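# Assemble two printed parts to match the displayed sample

## Task

Join the two 3D-printed parts so the result looks like the assembled example on the stand, and do it quickly.

## Robot and tools

ROBOT. Two 6-joint arms, left_arm and right_arm, each with a parallel two-finger gripper. left_arm is the robot's own left and sits on the +y side, with its base at (-0.029, +0.335, +0.087) m. right_arm sits on the -y side at (-0.029, -0.335, +0.087) m. Both bases are tilted slightly inward. The same joint angles do not give mirror-identical hand poses on the two arms.

FRAME. Every position in a result is in one scene frame, in metres. z = 0 is the table-top height, with +z up. +x points forward over the table, which starts near x = +0.15. +y points to the robot's left. The table may be slightly rotated. end_effector_position is the pinch point between the finger pads, about 1 cm short of the fingertips. The fingers extend along the gripper's +z axis and close along its y axis. Reported hand poses can be a few cm off, and more so at full reach.

ROW FORMAT (used by execute_actions and move). A row is one flat list of 14 numbers covering both arms, even when only one arm moves. The order is: left waist, shoulder, elbow, wrist pitch, wrist yaw, wrist roll, left opening, then the same seven for right_arm. Joint values are absolute target angles in radians, in the same convention as Joint positions. They are not offsets.

JOINT RANGES (rad), the same for both arms:
- waist -2.880..2.880
- shoulder 0.000..3.142
- elbow 0.000..3.019
- wrist pitch -1.693..1.571
- wrist yaw -1.571..1.571
- wrist roll -2.094..2.094

A target more than 0.084 rad outside a range gets the call rejected, unless the joint is already that far out. The true end stops can differ from these by up to 0.084 rad. A joint pushed into its stop is clipped there and reported as "joint sent to its limit".

OPENING. Opening is an absolute command on a -1 (shut) to +1 (fully open) scale. Between the extremes, the fingers go to wherever grip_measured reads the commanded number. Writing 0 is a real command, not "unchanged": to keep a gripper as it is, resend its current value from Tool commands.

PER-STEP LIMITS. Each control step, a joint's target is held within a fixed distance of its measured angle:
- 0.716 rad for waist and shoulder
- 0.645 for elbow
- 0.69 for wrist pitch
- 1.84 for wrist yaw
- 3.24 for wrist roll
If a row would shift a gripper more than 110 mm from where it is now, that arm's targets are scaled back. Large moves therefore take several steps.

execute_actions(actions, cameras). actions is a list of actions. Each action is a table of 1 to 15 rows, each run for one 1/30 s step. A short table repeats its last row until 15 steps are filled. cameras lists camera names, ["all"] or []. Images come back only when actions is empty, or when cameras asks for them. An empty actions list returns the full state with all images.

move(target, speed, blend, opening_speed, grip_force, blocking, cameras). This is the smooth alternative.
- target: one 14-number row, or a list of up to 15 rows visited in order within 10 s.
- speed: peak rad/s of the joint with the farthest to travel, 0.01 to 12.57 (default 0.5). Give one value, or one per target.
- blend: in rad. It lets the path cut corners near intermediate targets; 0 stops at each one.
- opening_speed: at least 0.2 per second on the opening scale. Use it for gentle closing.
- grip_force: newtons per pad, 10 to 50 (50 is full). Give one value or one per arm. It persists, and low values close slowly.
- blocking=false: returns after about 0.5 s while the motion continues. A new move then takes over from the current point.
Moves do not avoid obstacles or the other arm. Joints lag the path, and grippers trace curves.
The result line "move:" reports one of:
- done: every joint within 0.035 rad.
- off_target: at rest but a joint is further off than that.
- moving
- held: a check withheld a step, or the clearance check ended the path.
- fault
It may add limits=held. Neither done nor off_target tells you whether something is touching.

OTHER TOOLS.
- wait(seconds 0..10): the arms keep their last command, and any running move goes on.
- stop(): brakes the running move. This needs room, more after fast motion.
- zoom_image(camera, region=[x0,y0,x1,y1]): pixel box from the top-left, at most 504x504, taken from that camera's latest image.
- read_manual(section="licences"): licence text only.
- finished_scene(scene=1): ends the episode for good. The assembly must then stay complete with no robot support.

CAMERAS. cam_head_left, cam_head_right, cam_bench, cam_left_wrist and cam_right_wrist, each 672x504. Wrist images may lag slightly while the arm moves. Fixed cameras can be off their calibration by a couple of degrees and millimetres.

RESULT LINES.
- Joint positions and Joint velocities: one block per arm, six joints in rad and rad/s, then the finger-pad gap in m and m/s (0.094 = fully open). "within noise" means that arm is still.
- Joint targets: what the joints are being driven toward now.
- Tool commands: the present gripper commands.
- grip_measured: finger opening on the command scale. Empty fingers can read up to 2.5 mm wide. A firmly held hard part reads up to about 3 mm under its real width.
- grip_effort_nm: averaged gripper motor effort, negative when closing. It is not a pad force.
- Joint torques: total drive output in N m, including gravity. Entries 3 and 4 wrap at ±28.
- "joint command not followed": the clearance check altered targets on some steps.
- Step readings list some intermediate joint angles after execute_actions.
- MOTOR HOT appears at 85 °C.

CAUTIONS.
- Keep both parts on the table. Never leave anything off it.
- Do not release a moving part, and do not drop parts from a height.
- Avoid fast impacts with the table, the stand or heavy objects. Contact force grows with speed and with how far the target lies beyond the contact.
- Keep the two arms and grippers from touching. Never close one gripper on the other arm's fingers, since even a moderate clash can end the scene.
- Holding loads, stretching out or straining against a blocked pose heats motors. At 100 °C that arm goes limp for 30 to 60 s or more, and any arm stop is costly.
- To ease a press, command back to the measured Joint positions.
- Close slowly on fragile parts, and open well above grip_measured to release.

Each tool is called after ">>>" as name(argument=value, ...) on one line, values as JSON.

## Session

>>> execute_actions(actions=[])

Scene clock: 0.00 s.
left_arm: end_effector_position=(+0.7459, +0.4477, +0.2260) grip_measured=+1.000 grip_effort_nm=n/a end_effector_quat_wxyz=(+0.678, +0.494, +0.544, -0.002) | right_arm: end_effector_position=(+0.4866, -0.2247, +0.2425) grip_measured=+1.000 grip_effort_nm=n/a end_effector_quat_wxyz=(+0.162, +0.085, +0.983, +0.007)
Joint positions: left_arm=[0.87 2.105 1.557 0.347 1.046 1.012 0.094] | right_arm=[-0.233 1.529 1.241 -0.947 0.21 0.435 0.094]
Joint velocities: within noise
Joint torques (N m): no reading
Motor temperatures (°C): left_arm=[26 24 25 24 25 26 23] | right_arm=[26 28 25 25 24 24 25]
Heat: left arm: hottest waist 26 °C; right arm: hottest shoulder 28 °C.
Joint targets: left_arm=[0.871 2.116 1.574 0.350 1.046 1.013] | right_arm=[-0.234 1.533 1.264 -0.945 0.210 0.435]
Tool commands: left_gripper/opening=+1.0 right_gripper/opening=+1.0

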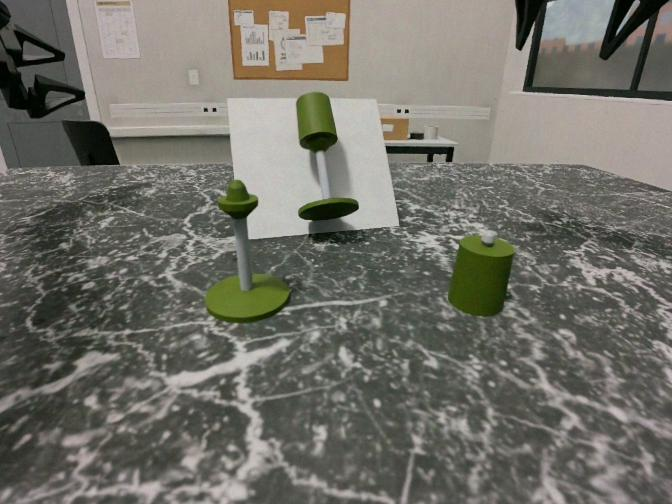

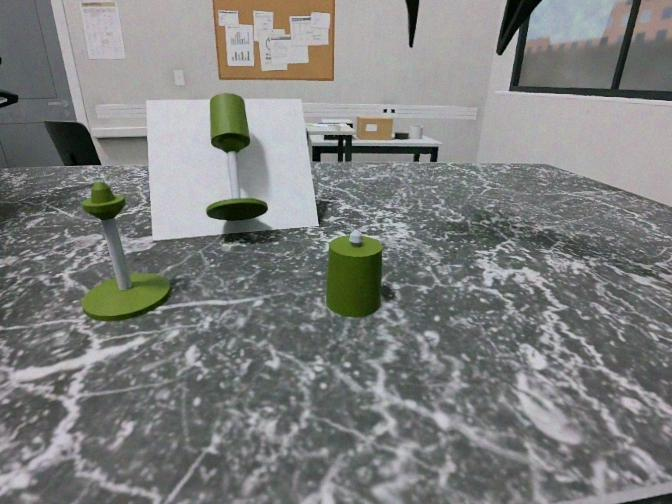

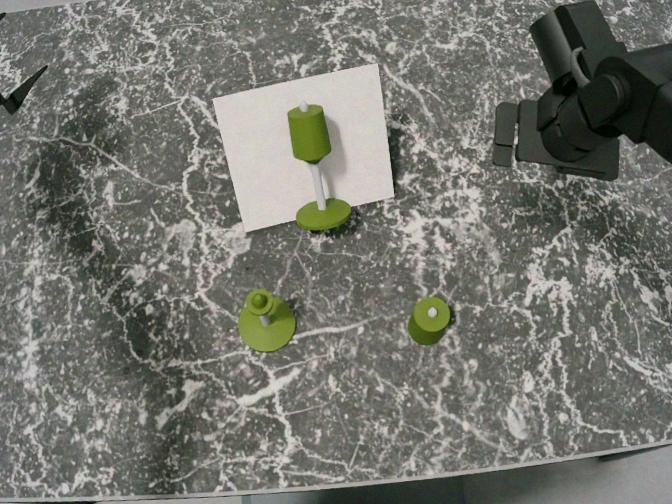

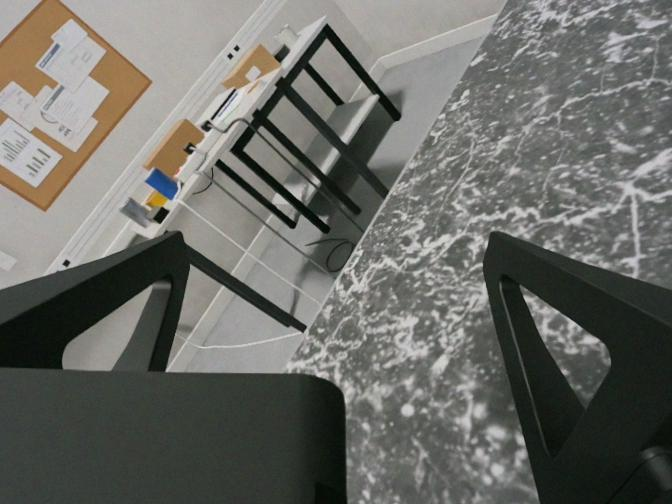

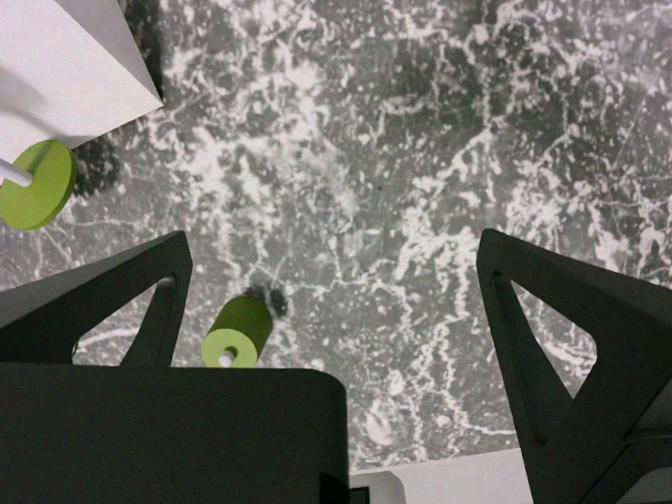

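>>> zoom_image(camera="cam_head_left", region=[190, 160, 310, 330])

>>> zoom_image(camera="cam_head_right", region=[310, 220, 400, 325])

>>> zoom_image(camera="cam_bench", region=[210, 80, 470, 370])

>>> zoom_image(camera="cam_head_left", region=[280, 80, 380, 230])

Scaled by 2.965 from the camera's 672x504 image, which has a finer 960x720 frame.

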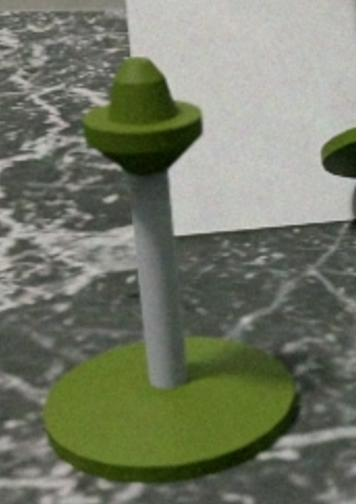

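Scaled by 4.800 from the camera's 672x504 image, which has a finer 960x720 frame.

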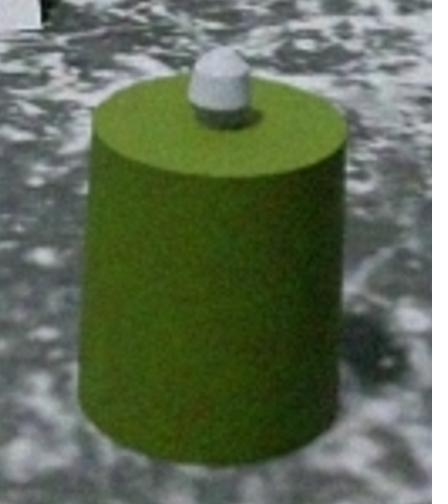

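Scaled by 1.738 from the camera's 672x504 image, which has a finer 960x720 frame.

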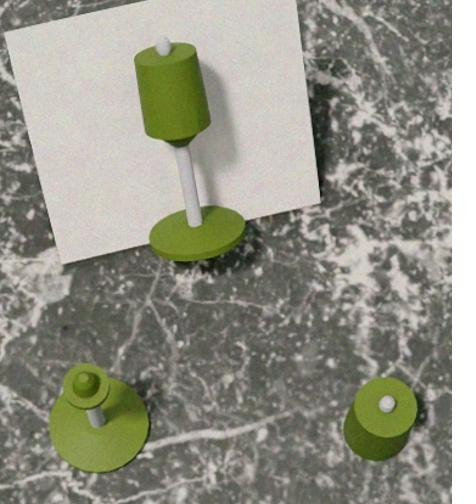

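Scaled by 3.360 from the camera's 672x504 image, which has a finer 960x720 frame.

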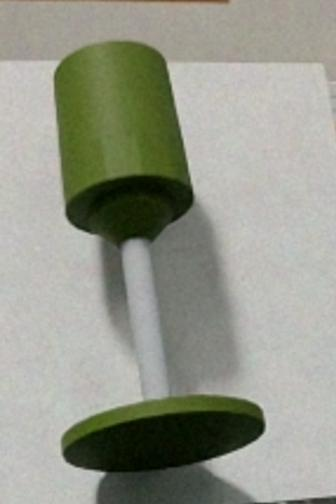

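>>> move(target=[0.871,2.116,1.574,0.350,1.046,1.013,1,0.071,1.705,1.2,-1.064,0.106,0,1], speed=1.0, cameras=["cam_right_wrist","cam_head_right","cam_bench"])

Scene clock: 66.30 s.
left_arm: end_effector_position=(+0.7459, +0.4477, +0.2260) grip_measured=+1.000 grip_effort_nm=0.00 end_effector_quat_wxyz=(+0.678, +0.494, +0.544, -0.002) | right_arm: end_effector_position=(+0.3713, -0.0810, +0.1532) grip_measured=+1.000 grip_effort_nm=0.03 end_effector_quat_wxyz=(+0.007, -0.298, +0.955, +0.001)
Joint positions: left_arm=[0.87 2.105 1.557 0.347 1.046 1.012 0.094] | right_arm=[0.074 1.701 1.194 -1.056 0.108 0.014 0.094]
Joint torques (N m): left_arm=[-1.14 -23 8.24 1.77 0.19 -0.07] | right_arm=[1.49 -15.5 10.19 0.32 -0.15 -0.17]
Motor temperatures (°C): left_arm=[26 32 33 24 25 26 23] | right_arm=[26 31 33 25 24 24 25]
Heat: left arm: hottest elbow 33 °C; right arm: hottest elbow 33 °C.
Joint targets: left_arm=[0.871 2.116 1.574 0.350 1.046 1.013] | right_arm=[0.071 1.705 1.200 -1.064 0.106 0.000]
move: done
camera_calibration:
cam_right_wrist: T_world_to_cam=[[0.560558, -0.828082, 0.00741207, -0.277236], [-0.675797, -0.452261, 0.582029, 0.126687], [-0.478616, -0.33127, -0.813134, 0.400599], [0, 0, 0, 1]] pos_world=[0.432754, -0.0395722, 0.254061]
Images, in order (width x height): cam_head_right 672x504, cam_bench 672x504, cam_right_wrist 672x504.

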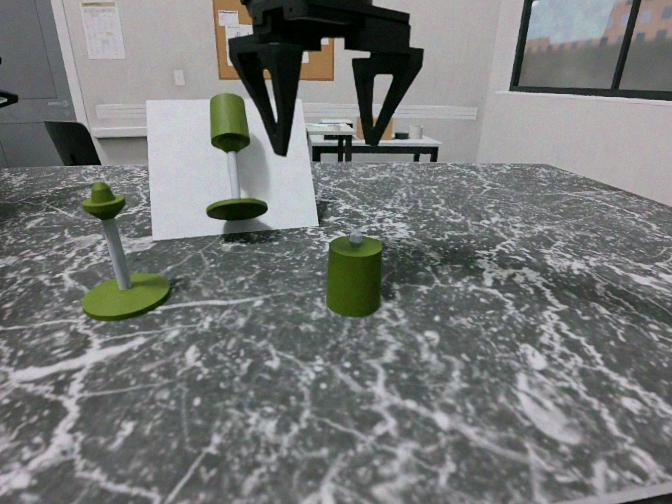

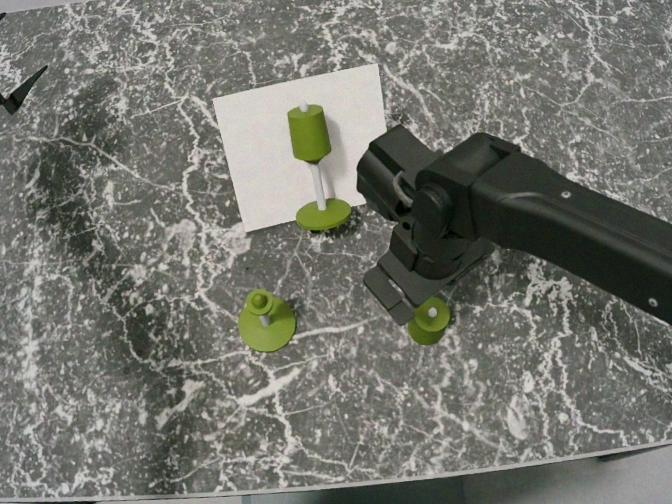

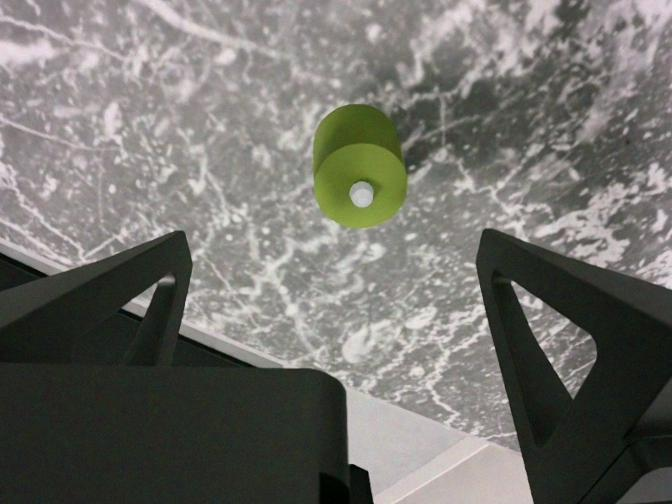

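>>> move(target=[[0.871,2.116,1.574,0.350,1.046,1.013,1,0.018,1.834,1.039,-0.783,0.106,0,1],[0.871,2.116,1.574,0.350,1.046,1.013,1,0.018,1.834,1.039,-0.783,0.106,0,-0.12]], speed=0.4, opening_speed=0.9, cameras=["cam_right_wrist","cam_head_right"])

Scene clock: 85.40 s.
left_arm: end_effector_position=(+0.7459, +0.4477, +0.2260) grip_measured=+1.000 grip_effort_nm=0.00 end_effector_quat_wxyz=(+0.678, +0.494, +0.544, -0.002) | right_arm: end_effector_position=(+0.3602, -0.1030, +0.0534) grip_measured=+0.007 grip_effort_nm=-0.98 end_effector_quat_wxyz=(+0.003, -0.276, +0.961, +0.000)
Joint positions: left_arm=[0.87 2.105 1.557 0.347 1.046 1.012 0.094] | right_arm=[0.026 1.816 1.04 -0.792 0.108 0.013 0.047]
Joint torques (N m): left_arm=[-0.97 -22.77 8.28 1.83 0.19 -0.07] | right_arm=[1.03 -14.45 7.92 1.1 -0.15 -0.15]
Heat: left arm: hottest elbow 34 °C; right arm: hottest elbow 35 °C.
Joint targets: left_arm=[0.871 2.116 1.574 0.350 1.046 1.013] | right_arm=[0.018 1.834 1.039 -0.783 0.106 0.000]
move: done
camera_calibration:
cam_right_wrist: T_world_to_cam=[[0.521612, -0.85315, 0.00741226, -0.276953], [-0.691039, -0.417371, 0.590141, 0.17598], [-0.500386, -0.312947, -0.807266, 0.316211], [0, 0, 0, 1]] pos_world=[0.424298, -0.0638761, 0.153467]
Images, in order (width x height): cam_head_right 672x504, cam_right_wrist 672x504.

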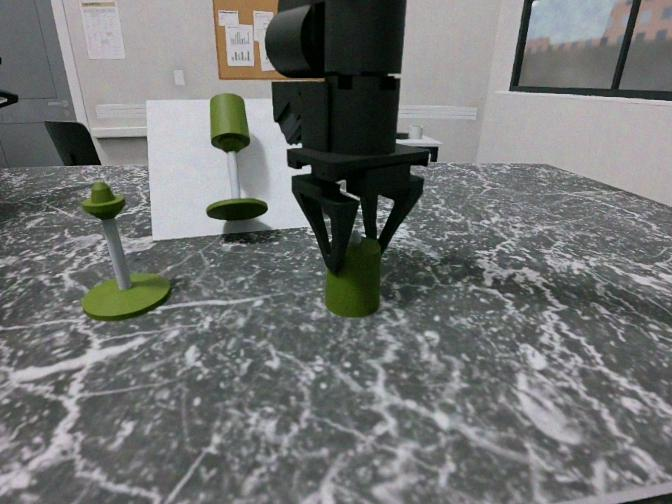

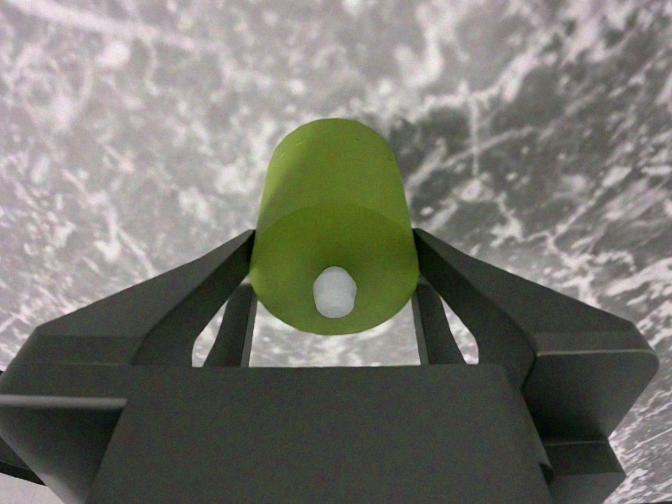

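>>> move(target=[[0.871,2.116,1.574,0.350,1.046,1.013,-0.12,0.018,1.658,1.135,-1.055,0.106,0,-0.12],[0.871,2.116,1.574,0.350,1.046,1.013,-0.12,0.341,1.837,1.476,-1.251,0.1,0,-0.12]], speed=0.6, blend=[0.1,0], cameras=["cam_right_wrist","cam_head_right","cam_head_left","cam_bench"])

Scene clock: 100.33 s.
left_arm: end_effector_position=(+0.7459, +0.4477, +0.2260) grip_measured=-0.117 grip_effort_nm=-0.16 end_effector_quat_wxyz=(+0.678, +0.494, +0.544, -0.002) | right_arm: end_effector_position=(+0.3160, +0.0466, +0.1936) grip_measured=+0.007 grip_effort_nm=-0.99 end_effector_quat_wxyz=(-0.011, -0.426, +0.904, -0.006)
Joint positions: left_arm=[0.87 2.105 1.557 0.347 1.046 1.012 0.041] | right_arm=[0.344 1.814 1.425 -1.243 0.101 0.013 0.047]
Joint torques (N m): left_arm=[-1.26 -22.65 8.25 1.78 0.19 -0.08] | right_arm=[1.61 -16.03 14.68 0.24 -0.11 -0.15]
Heat: left arm: hottest shoulder 34 °C; right arm: hottest elbow 34 °C.
Joint targets: left_arm=[0.871 2.116 1.574 0.350 1.046 1.013] | right_arm=[0.341 1.837 1.476 -1.251 0.100 0.000]
move: off_target (right_arm); blend cut to 0 rad at target 1; right_arm: the elbow is farthest, 0.051 rad from its target
camera_calibration:
cam_right_wrist: T_world_to_cam=[[0.76542, -0.643489, 0.00739002, -0.214185], [-0.511326, -0.601162, 0.614125, 0.072328], [-0.39074, -0.473842, -0.789174, 0.423505], [0, 0, 0, 1]] pos_world=[0.366405, 0.10633, 0.291384]
Images, in order (width x height): cam_head_left 672x504, cam_head_right 672x504, cam_bench 672x504, cam_right_wrist 672x504.

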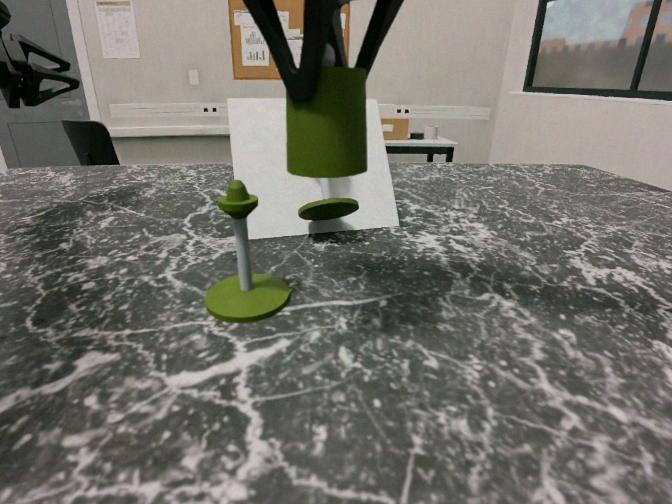

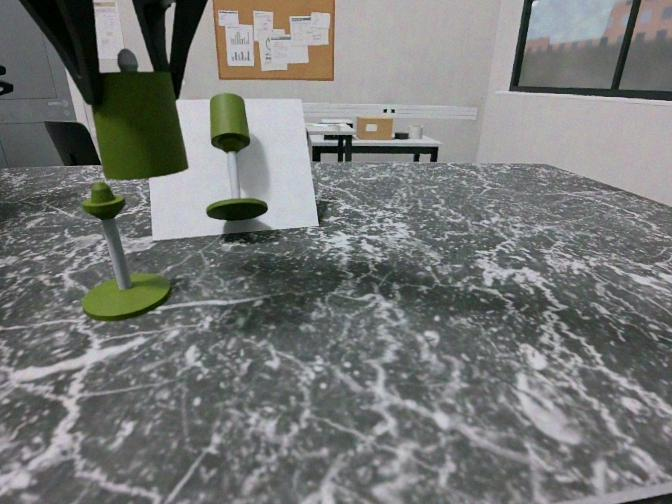

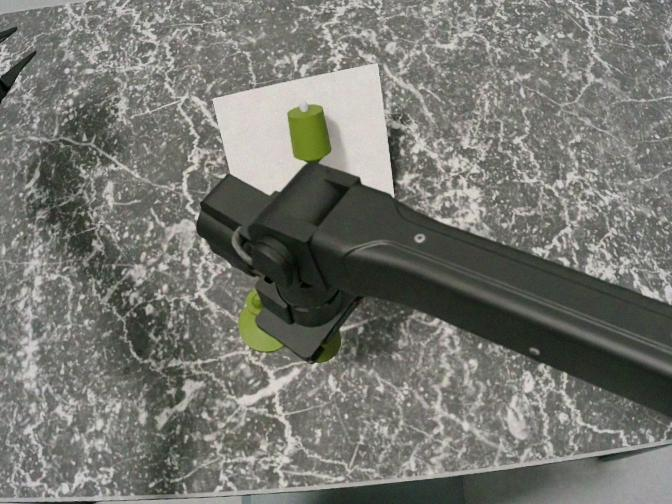

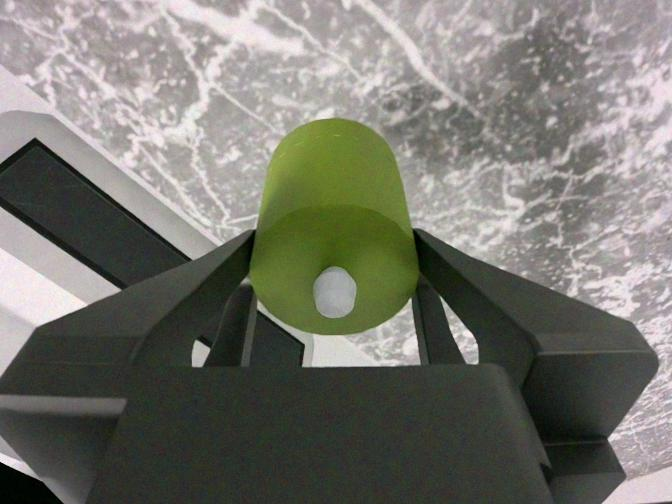

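>>> move(target=[0.871,2.116,1.574,0.350,1.046,1.013,-0.12,0.328,2.065,1.836,-1.362,0.1,0,-0.12], speed=0.4, cameras=["cam_right_wrist","cam_head_right","cam_head_left","cam_bench"])

Scene clock: 129.10 s.
left_arm: end_effector_position=(+0.7459, +0.4477, +0.2260) grip_measured=-0.117 grip_effort_nm=-0.17 end_effector_quat_wxyz=(+0.678, +0.494, +0.544, -0.002) | right_arm: end_effector_position=(+0.3795, +0.1173, +0.1992) grip_measured=+0.007 grip_effort_nm=-0.99 end_effector_quat_wxyz=(-0.003, -0.422, +0.906, -0.002)
Joint positions: left_arm=[0.87 2.105 1.557 0.347 1.046 1.012 0.041] | right_arm=[0.337 2.04 1.781 -1.354 0.101 0.013 0.047]
Joint torques (N m): left_arm=[-1.14 -22.71 8.24 1.83 0.19 -0.06] | right_arm=[1.55 -20.07 15.45 0.24 -0.11 -0.14]
Motor temperatures (°C): left_arm=[26 35 35 24 25 26 23] | right_arm=[26 32 38 25 24 24 27]
Heat: left arm: hottest shoulder 35 °C; right arm: hottest elbow 38 °C.
Joint targets: left_arm=[0.871 2.116 1.574 0.350 1.046 1.013] | right_arm=[0.328 2.065 1.836 -1.362 0.100 0.000]
move: off_target (right_arm); right_arm: the elbow is farthest, 0.055 rad from its target
camera_calibration:
cam_right_wrist: T_world_to_cam=[[0.759429, -0.650556, 0.00677426, -0.214111], [-0.523721, -0.605124, 0.599617, 0.151888], [-0.385985, -0.458914, -0.800258, 0.48484], [0, 0, 0, 1]] pos_world=[0.42929, 0.17512, 0.298373]
Images, in order (width x height): cam_head_left 672x504, cam_head_right 672x504, cam_bench 672x504, cam_right_wrist 672x504.

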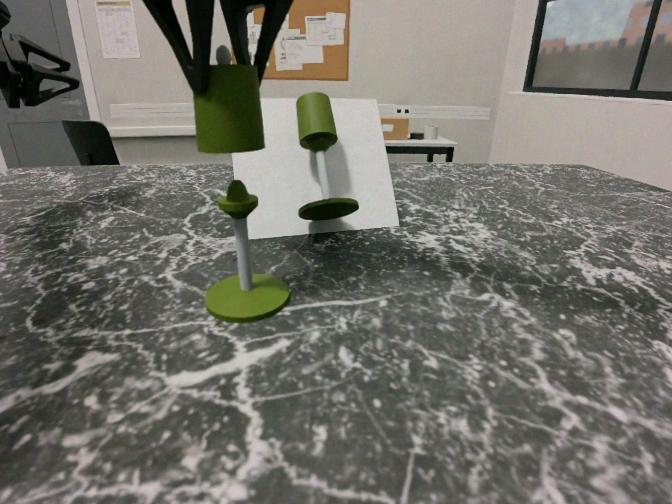

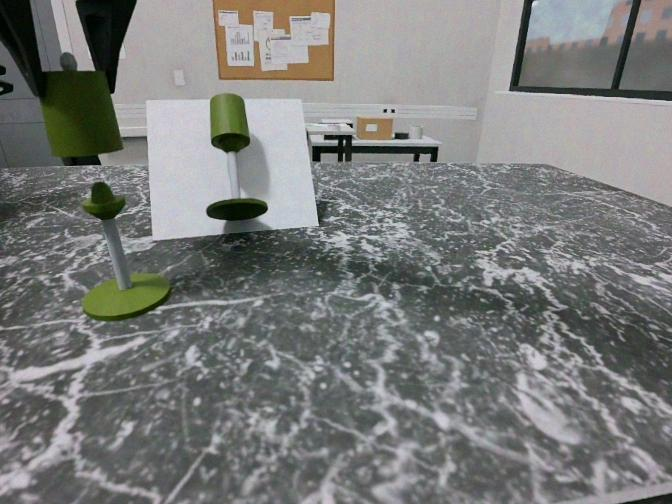

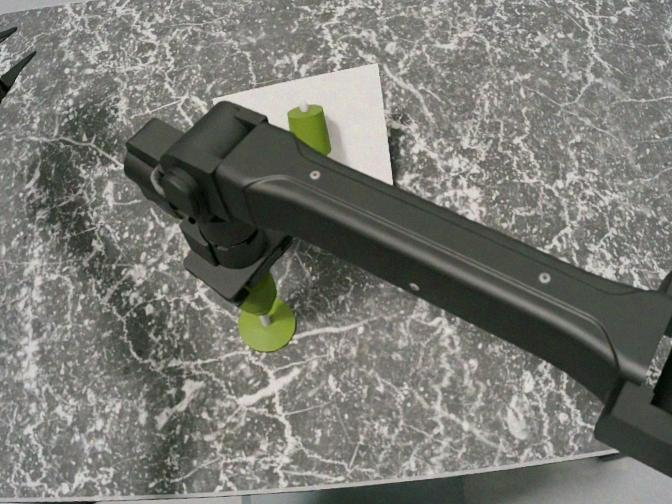

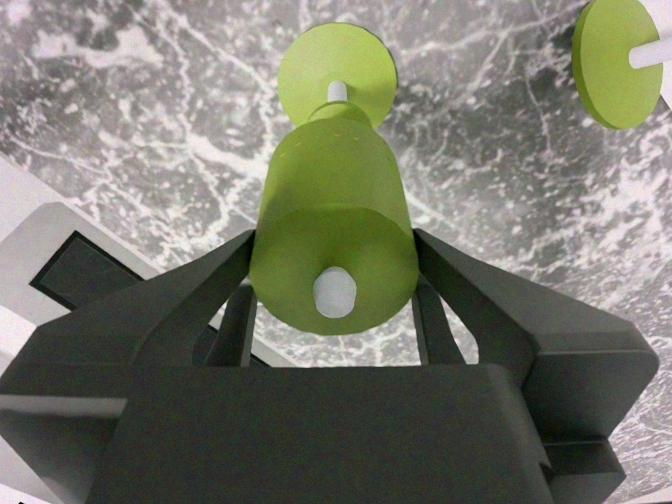

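>>> move(target=[0.871,2.116,1.574,0.350,1.046,1.013,-0.12,0.317,2.082,1.760,-1.291,0.1,0,-0.12], speed=0.15, cameras=["cam_right_wrist","cam_head_right","cam_head_left"])

>>> zoom_image(camera="cam_head_left", region=[170, 50, 310, 330])

>>> zoom_image(camera="cam_head_right", region=[30, 50, 190, 330])

Scene clock: 147.67 s.
left_arm: end_effector_position=(+0.7459, +0.4477, +0.2260) grip_measured=-0.117 grip_effort_nm=-0.16 end_effector_quat_wxyz=(+0.678, +0.494, +0.544, -0.002) | right_arm: end_effector_position=(+0.3869, +0.1181, +0.1794) grip_measured=+0.007 grip_effort_nm=-0.99 end_effector_quat_wxyz=(+0.002, -0.417, +0.909, +0.001)
Joint positions: left_arm=[0.87 2.105 1.557 0.347 1.046 1.012 0.041] | right_arm=[0.325 2.059 1.76 -1.3 0.101 0.013 0.047]
Joint velocities: left_arm=[0.005 -0.005 0.007 -0.002 -0.154 -0.007 0] | right_arm=[within noise]
Joint torques (N m): left_arm=[-1.2 -22.89 8.23 1.77 0.2 -0.07] | right_arm=[1.61 -20.42 10.52 1.09 -0.11 -0.15]
Heat: left arm: hottest shoulder 35 °C; right arm: hottest elbow 41 °C.
Joint targets: left_arm=[0.871 2.116 1.574 0.350 1.046 1.013] | right_arm=[0.317 2.082 1.760 -1.291 0.100 0.000]
move: done
camera_calibration:
cam_right_wrist: T_world_to_cam=[[0.751118, -0.66014, 0.00610255, -0.214489], [-0.535753, -0.604135, 0.589906, 0.174345], [-0.385734, -0.446359, -0.807449, 0.471985], [0, 0, 0, 1]] pos_world=[0.436573, 0.17441, 0.279565]
Images, in order (width x height): cam_head_left 672x504, cam_head_right 672x504, cam_right_wrist 672x504.

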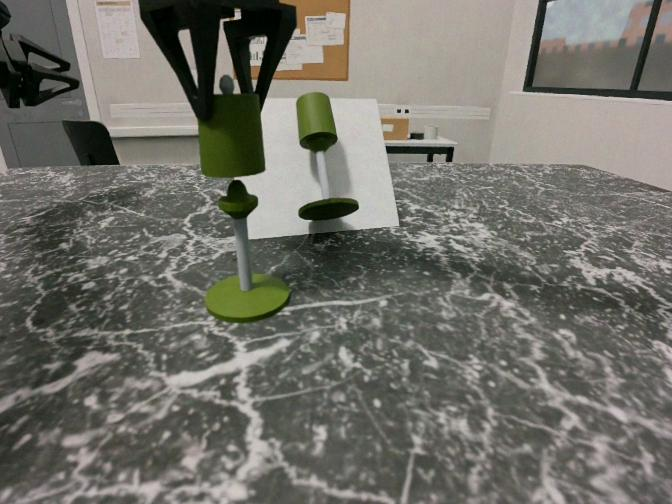

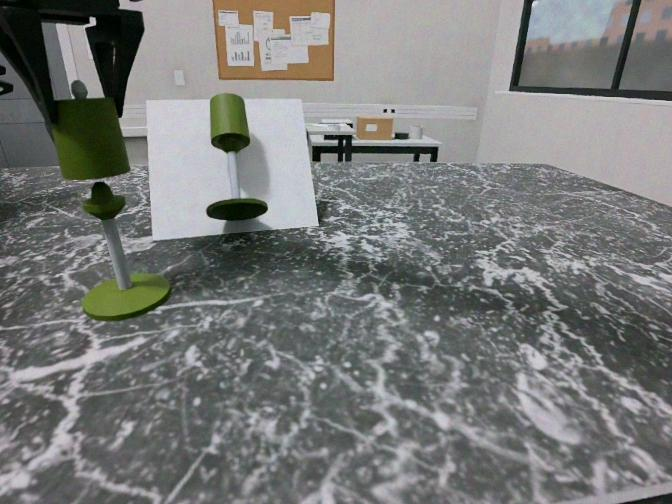

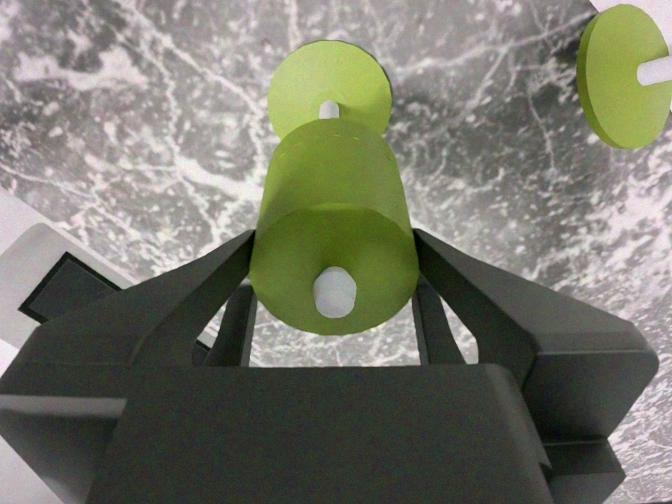

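Scaled by 1.800 from the camera's 672x504 image, which has a finer 960x720 frame.

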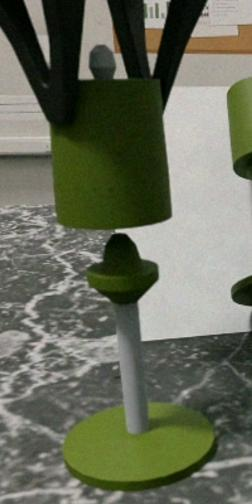

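Scaled by 1.800 from the camera's 672x504 image, which has a finer 960x720 frame.

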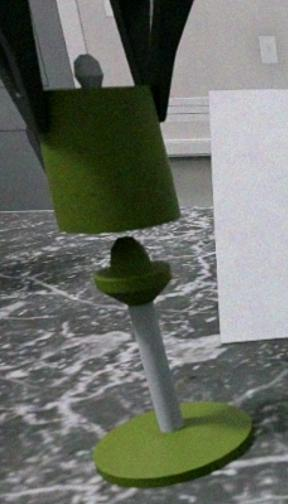

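>>> move(target=[0.871,2.116,1.574,0.350,1.046,1.013,-0.12,0.320,2.078,1.7195,-1.253,0.1,0,-0.12], speed=0.1, cameras=["cam_right_wrist","cam_head_right","cam_head_left"])

>>> zoom_image(camera="cam_head_left", region=[170, 70, 310, 330])

>>> zoom_image(camera="cam_head_right", region=[30, 70, 190, 330])

Scene clock: 176.27 s.
left_arm: end_effector_position=(+0.7459, +0.4477, +0.2260) grip_measured=-0.117 grip_effort_nm=-0.17 end_effector_quat_wxyz=(+0.678, +0.494, +0.544, -0.002) | right_arm: end_effector_position=(+0.3829, +0.1157, +0.1653) grip_measured=+0.007 grip_effort_nm=-0.99 end_effector_quat_wxyz=(+0.002, -0.417, +0.909, +0.001)
Joint positions: left_arm=[0.87 2.105 1.557 0.347 1.046 1.012 0.041] | right_arm=[0.325 2.059 1.721 -1.263 0.101 0.013 0.047]
Joint torques (N m): left_arm=[-1.26 -22.89 8.24 1.8 0.19 -0.06] | right_arm=[1.9 -20.6 10.28 1.09 -0.11 -0.15]
Heat: left arm: hottest shoulder 36 °C; right arm: hottest elbow 40 °C.
Joint targets: left_arm=[0.871 2.116 1.574 0.350 1.046 1.013] | right_arm=[0.320 2.078 1.720 -1.253 0.100 0.000]
move: done
camera_calibration:
cam_right_wrist: T_world_to_cam=[[0.751152, -0.660102, 0.00608552, -0.213139], [-0.535268, -0.603652, 0.590841, 0.178581], [-0.386342, -0.447068, -0.806765, 0.458103], [0, 0, 0, 1]] pos_world=[0.432673, 0.17191, 0.265366]
Images, in order (width x height): cam_head_left 672x504, cam_head_right 672x504, cam_right_wrist 672x504.

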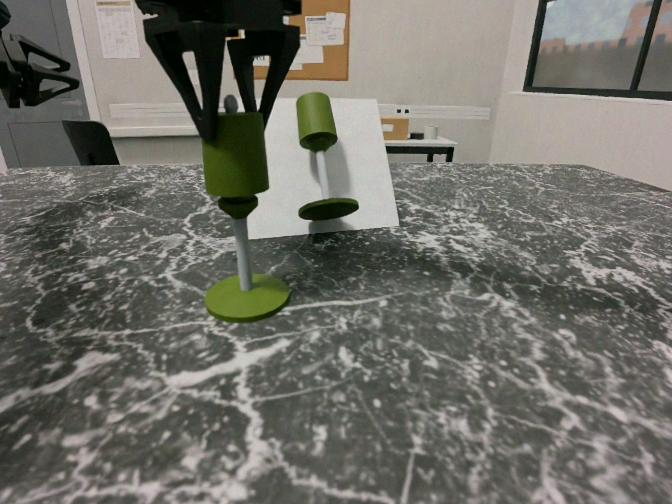

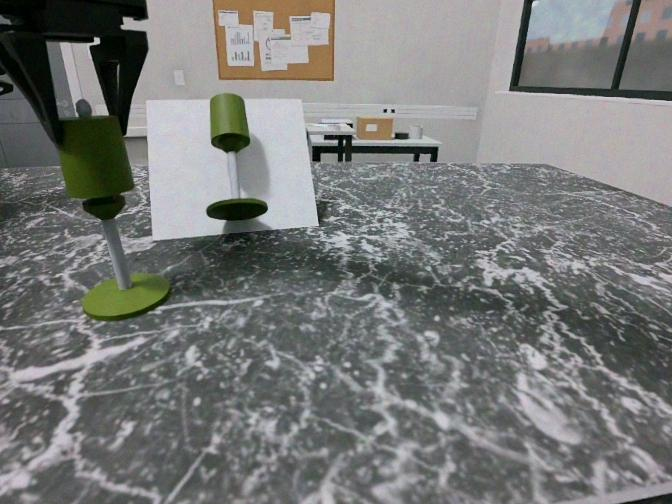

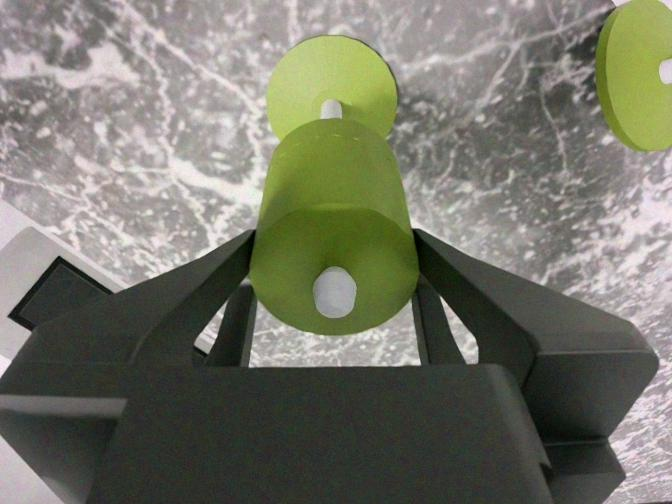

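Scaled by 1.938 from the camera's 672x504 image, which has a finer 960x720 frame.

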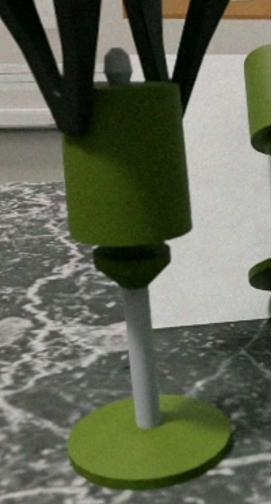

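Scaled by 1.938 from the camera's 672x504 image, which has a finer 960x720 frame.

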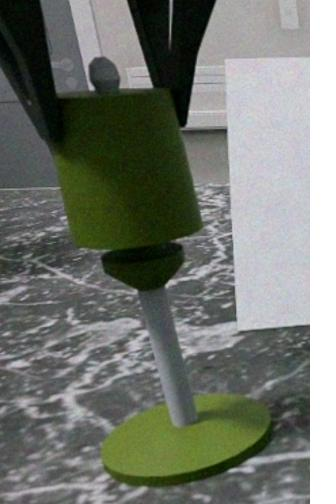

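>>> move(target=[0.871,2.116,1.574,0.350,1.046,1.013,-0.12,0.318,2.089,1.696,-1.219,0.1,0,-0.12], speed=0.06, cameras=["cam_right_wrist","cam_head_right","cam_head_left"])

>>> zoom_image(camera="cam_head_left", region=[170, 70, 310, 330])

>>> zoom_image(camera="cam_head_right", region=[30, 70, 190, 330])

Scene clock: 185.10 s.
left_arm: end_effector_position=(+0.7459, +0.4477, +0.2260) grip_measured=-0.117 grip_effort_nm=-0.16 end_effector_quat_wxyz=(+0.678, +0.494, +0.544, -0.002) | right_arm: end_effector_position=(+0.3823, +0.1164, +0.1562) grip_measured=+0.007 grip_effort_nm=-0.99 end_effector_quat_wxyz=(+0.006, -0.416, +0.909, +0.003)
Joint positions: left_arm=[0.87 2.105 1.557 0.347 1.046 1.012 0.041] | right_arm=[0.325 2.061 1.699 -1.229 0.101 0.013 0.047]
Joint torques (N m): left_arm=[-1.14 -22.77 8.21 1.83 0.18 -0.07] | right_arm=[1.67 -19.84 10.06 1.11 -0.11 -0.14]
Heat: left arm: hottest shoulder 36 °C; right arm: hottest elbow 40 °C.
Joint targets: left_arm=[0.871 2.116 1.574 0.350 1.046 1.013] | right_arm=[0.318 2.089 1.696 -1.219 0.100 0.000]
move: done
camera_calibration:
cam_right_wrist: T_world_to_cam=[[0.750469, -0.66088, 0.00584153, -0.211771], [-0.539579, -0.607574, 0.582845, 0.187545], [-0.381641, -0.440559, -0.812563, 0.449236], [0, 0, 0, 1]] pos_world=[0.431569, 0.171907, 0.256959]
Images, in order (width x height): cam_head_left 672x504, cam_head_right 672x504, cam_right_wrist 672x504.

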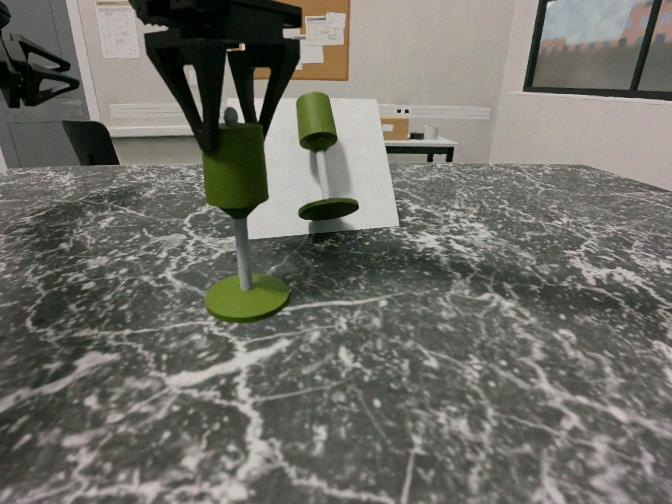

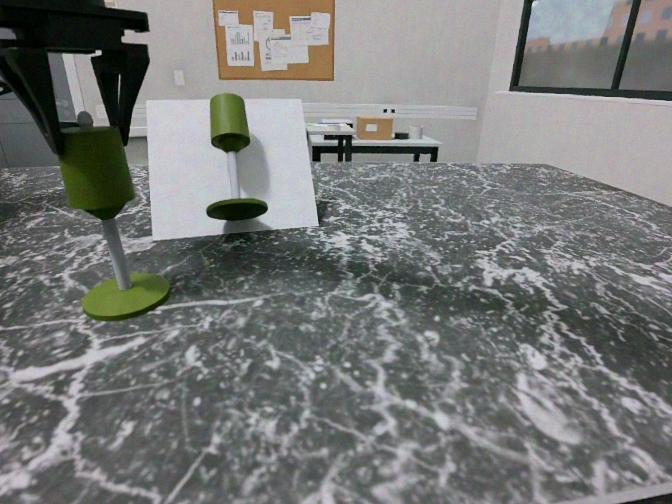

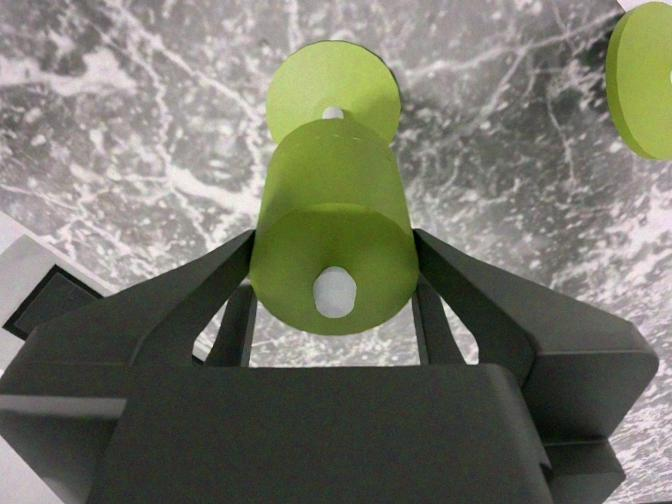

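Scaled by 1.938 from the camera's 672x504 image, which has a finer 960x720 frame.

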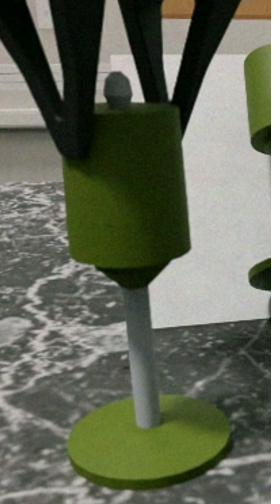

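Scaled by 1.938 from the camera's 672x504 image, which has a finer 960x720 frame.

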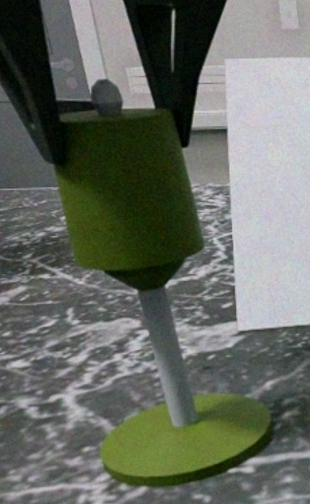

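>>> move(target=[0.871,2.116,1.574,0.350,1.046,1.013,-0.12,0.317,2.096,1.683,-1.202,0.1,0,-0.12], speed=0.06, cameras=["cam_right_wrist","cam_head_right","cam_head_left"])

>>> zoom_image(camera="cam_head_left", region=[170, 70, 310, 330])

>>> zoom_image(camera="cam_head_right", region=[30, 70, 190, 330])

Scene clock: 191.17 s.
left_arm: end_effector_position=(+0.7459, +0.4477, +0.2260) grip_measured=-0.117 grip_effort_nm=-0.16 end_effector_quat_wxyz=(+0.678, +0.494, +0.544, -0.002) | right_arm: end_effector_position=(+0.3825, +0.1167, +0.1552) grip_measured=+0.007 grip_effort_nm=-0.99 end_effector_quat_wxyz=(+0.008, -0.416, +0.909, +0.003)
Joint positions: left_arm=[0.87 2.105 1.557 0.347 1.046 1.012 0.041] | right_arm=[0.325 2.061 1.696 -1.223 0.101 0.013 0.047]
Joint torques (N m): left_arm=[-1.26 -22.77 8.27 1.78 0.21 -0.08] | right_arm=[1.67 -19.25 9.21 1.68 -0.11 -0.15]
Heat: left arm: hottest shoulder 36 °C; right arm: hottest elbow 39 °C.
Joint targets: left_arm=[0.871 2.116 1.574 0.350 1.046 1.013] | right_arm=[0.317 2.096 1.683 -1.202 0.100 0.000]
move: done
camera_calibration:
cam_right_wrist: T_world_to_cam=[[0.750248, -0.661131, 0.0058046, -0.211552], [-0.540785, -0.608583, 0.580671, 0.189323], [-0.380367, -0.438786, -0.814118, 0.448171], [0, 0, 0, 1]] pos_world=[0.431568, 0.172006, 0.256158]
Images, in order (width x height): cam_head_left 672x504, cam_head_right 672x504, cam_right_wrist 672x504.

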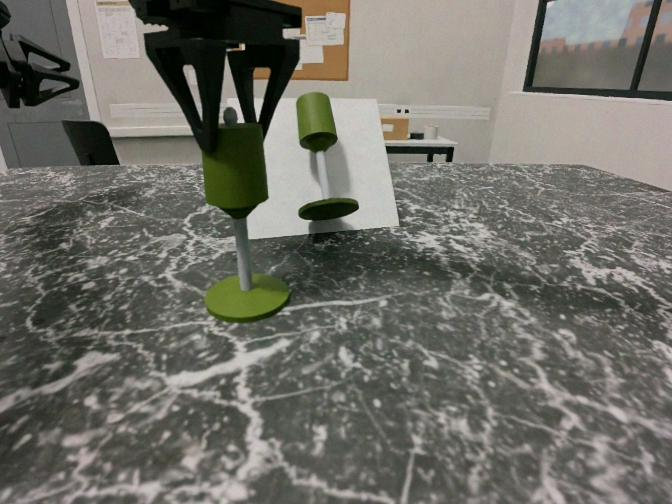

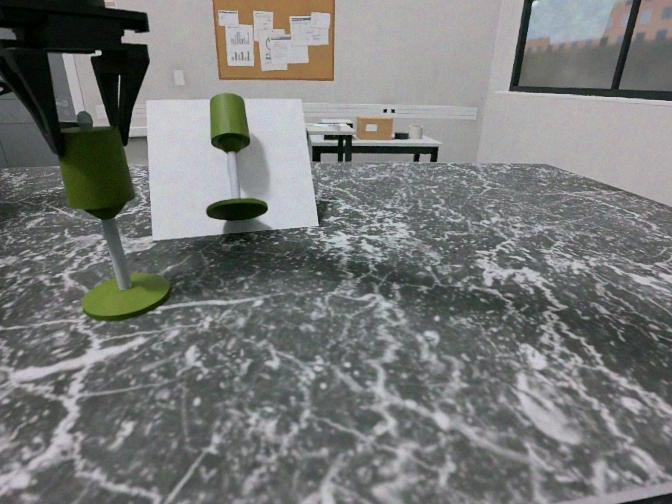

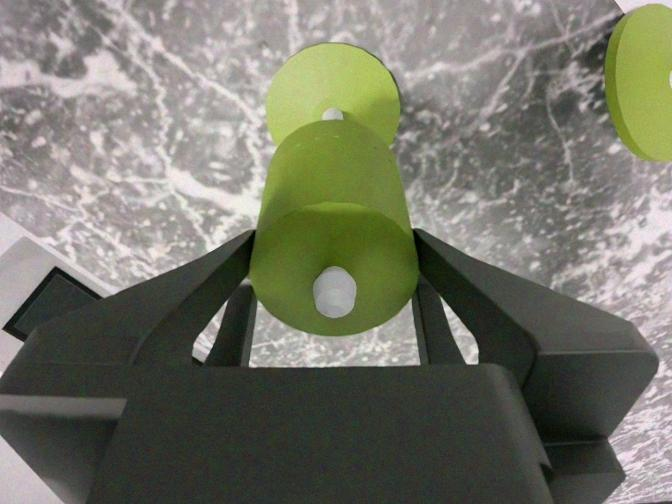

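Scaled by 1.938 from the camera's 672x504 image, which has a finer 960x720 frame.

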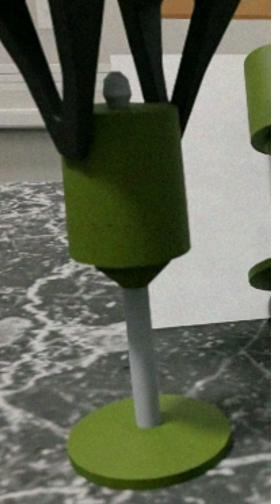

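Scaled by 1.938 from the camera's 672x504 image, which has a finer 960x720 frame.

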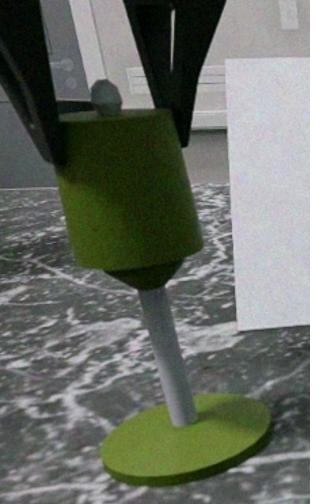

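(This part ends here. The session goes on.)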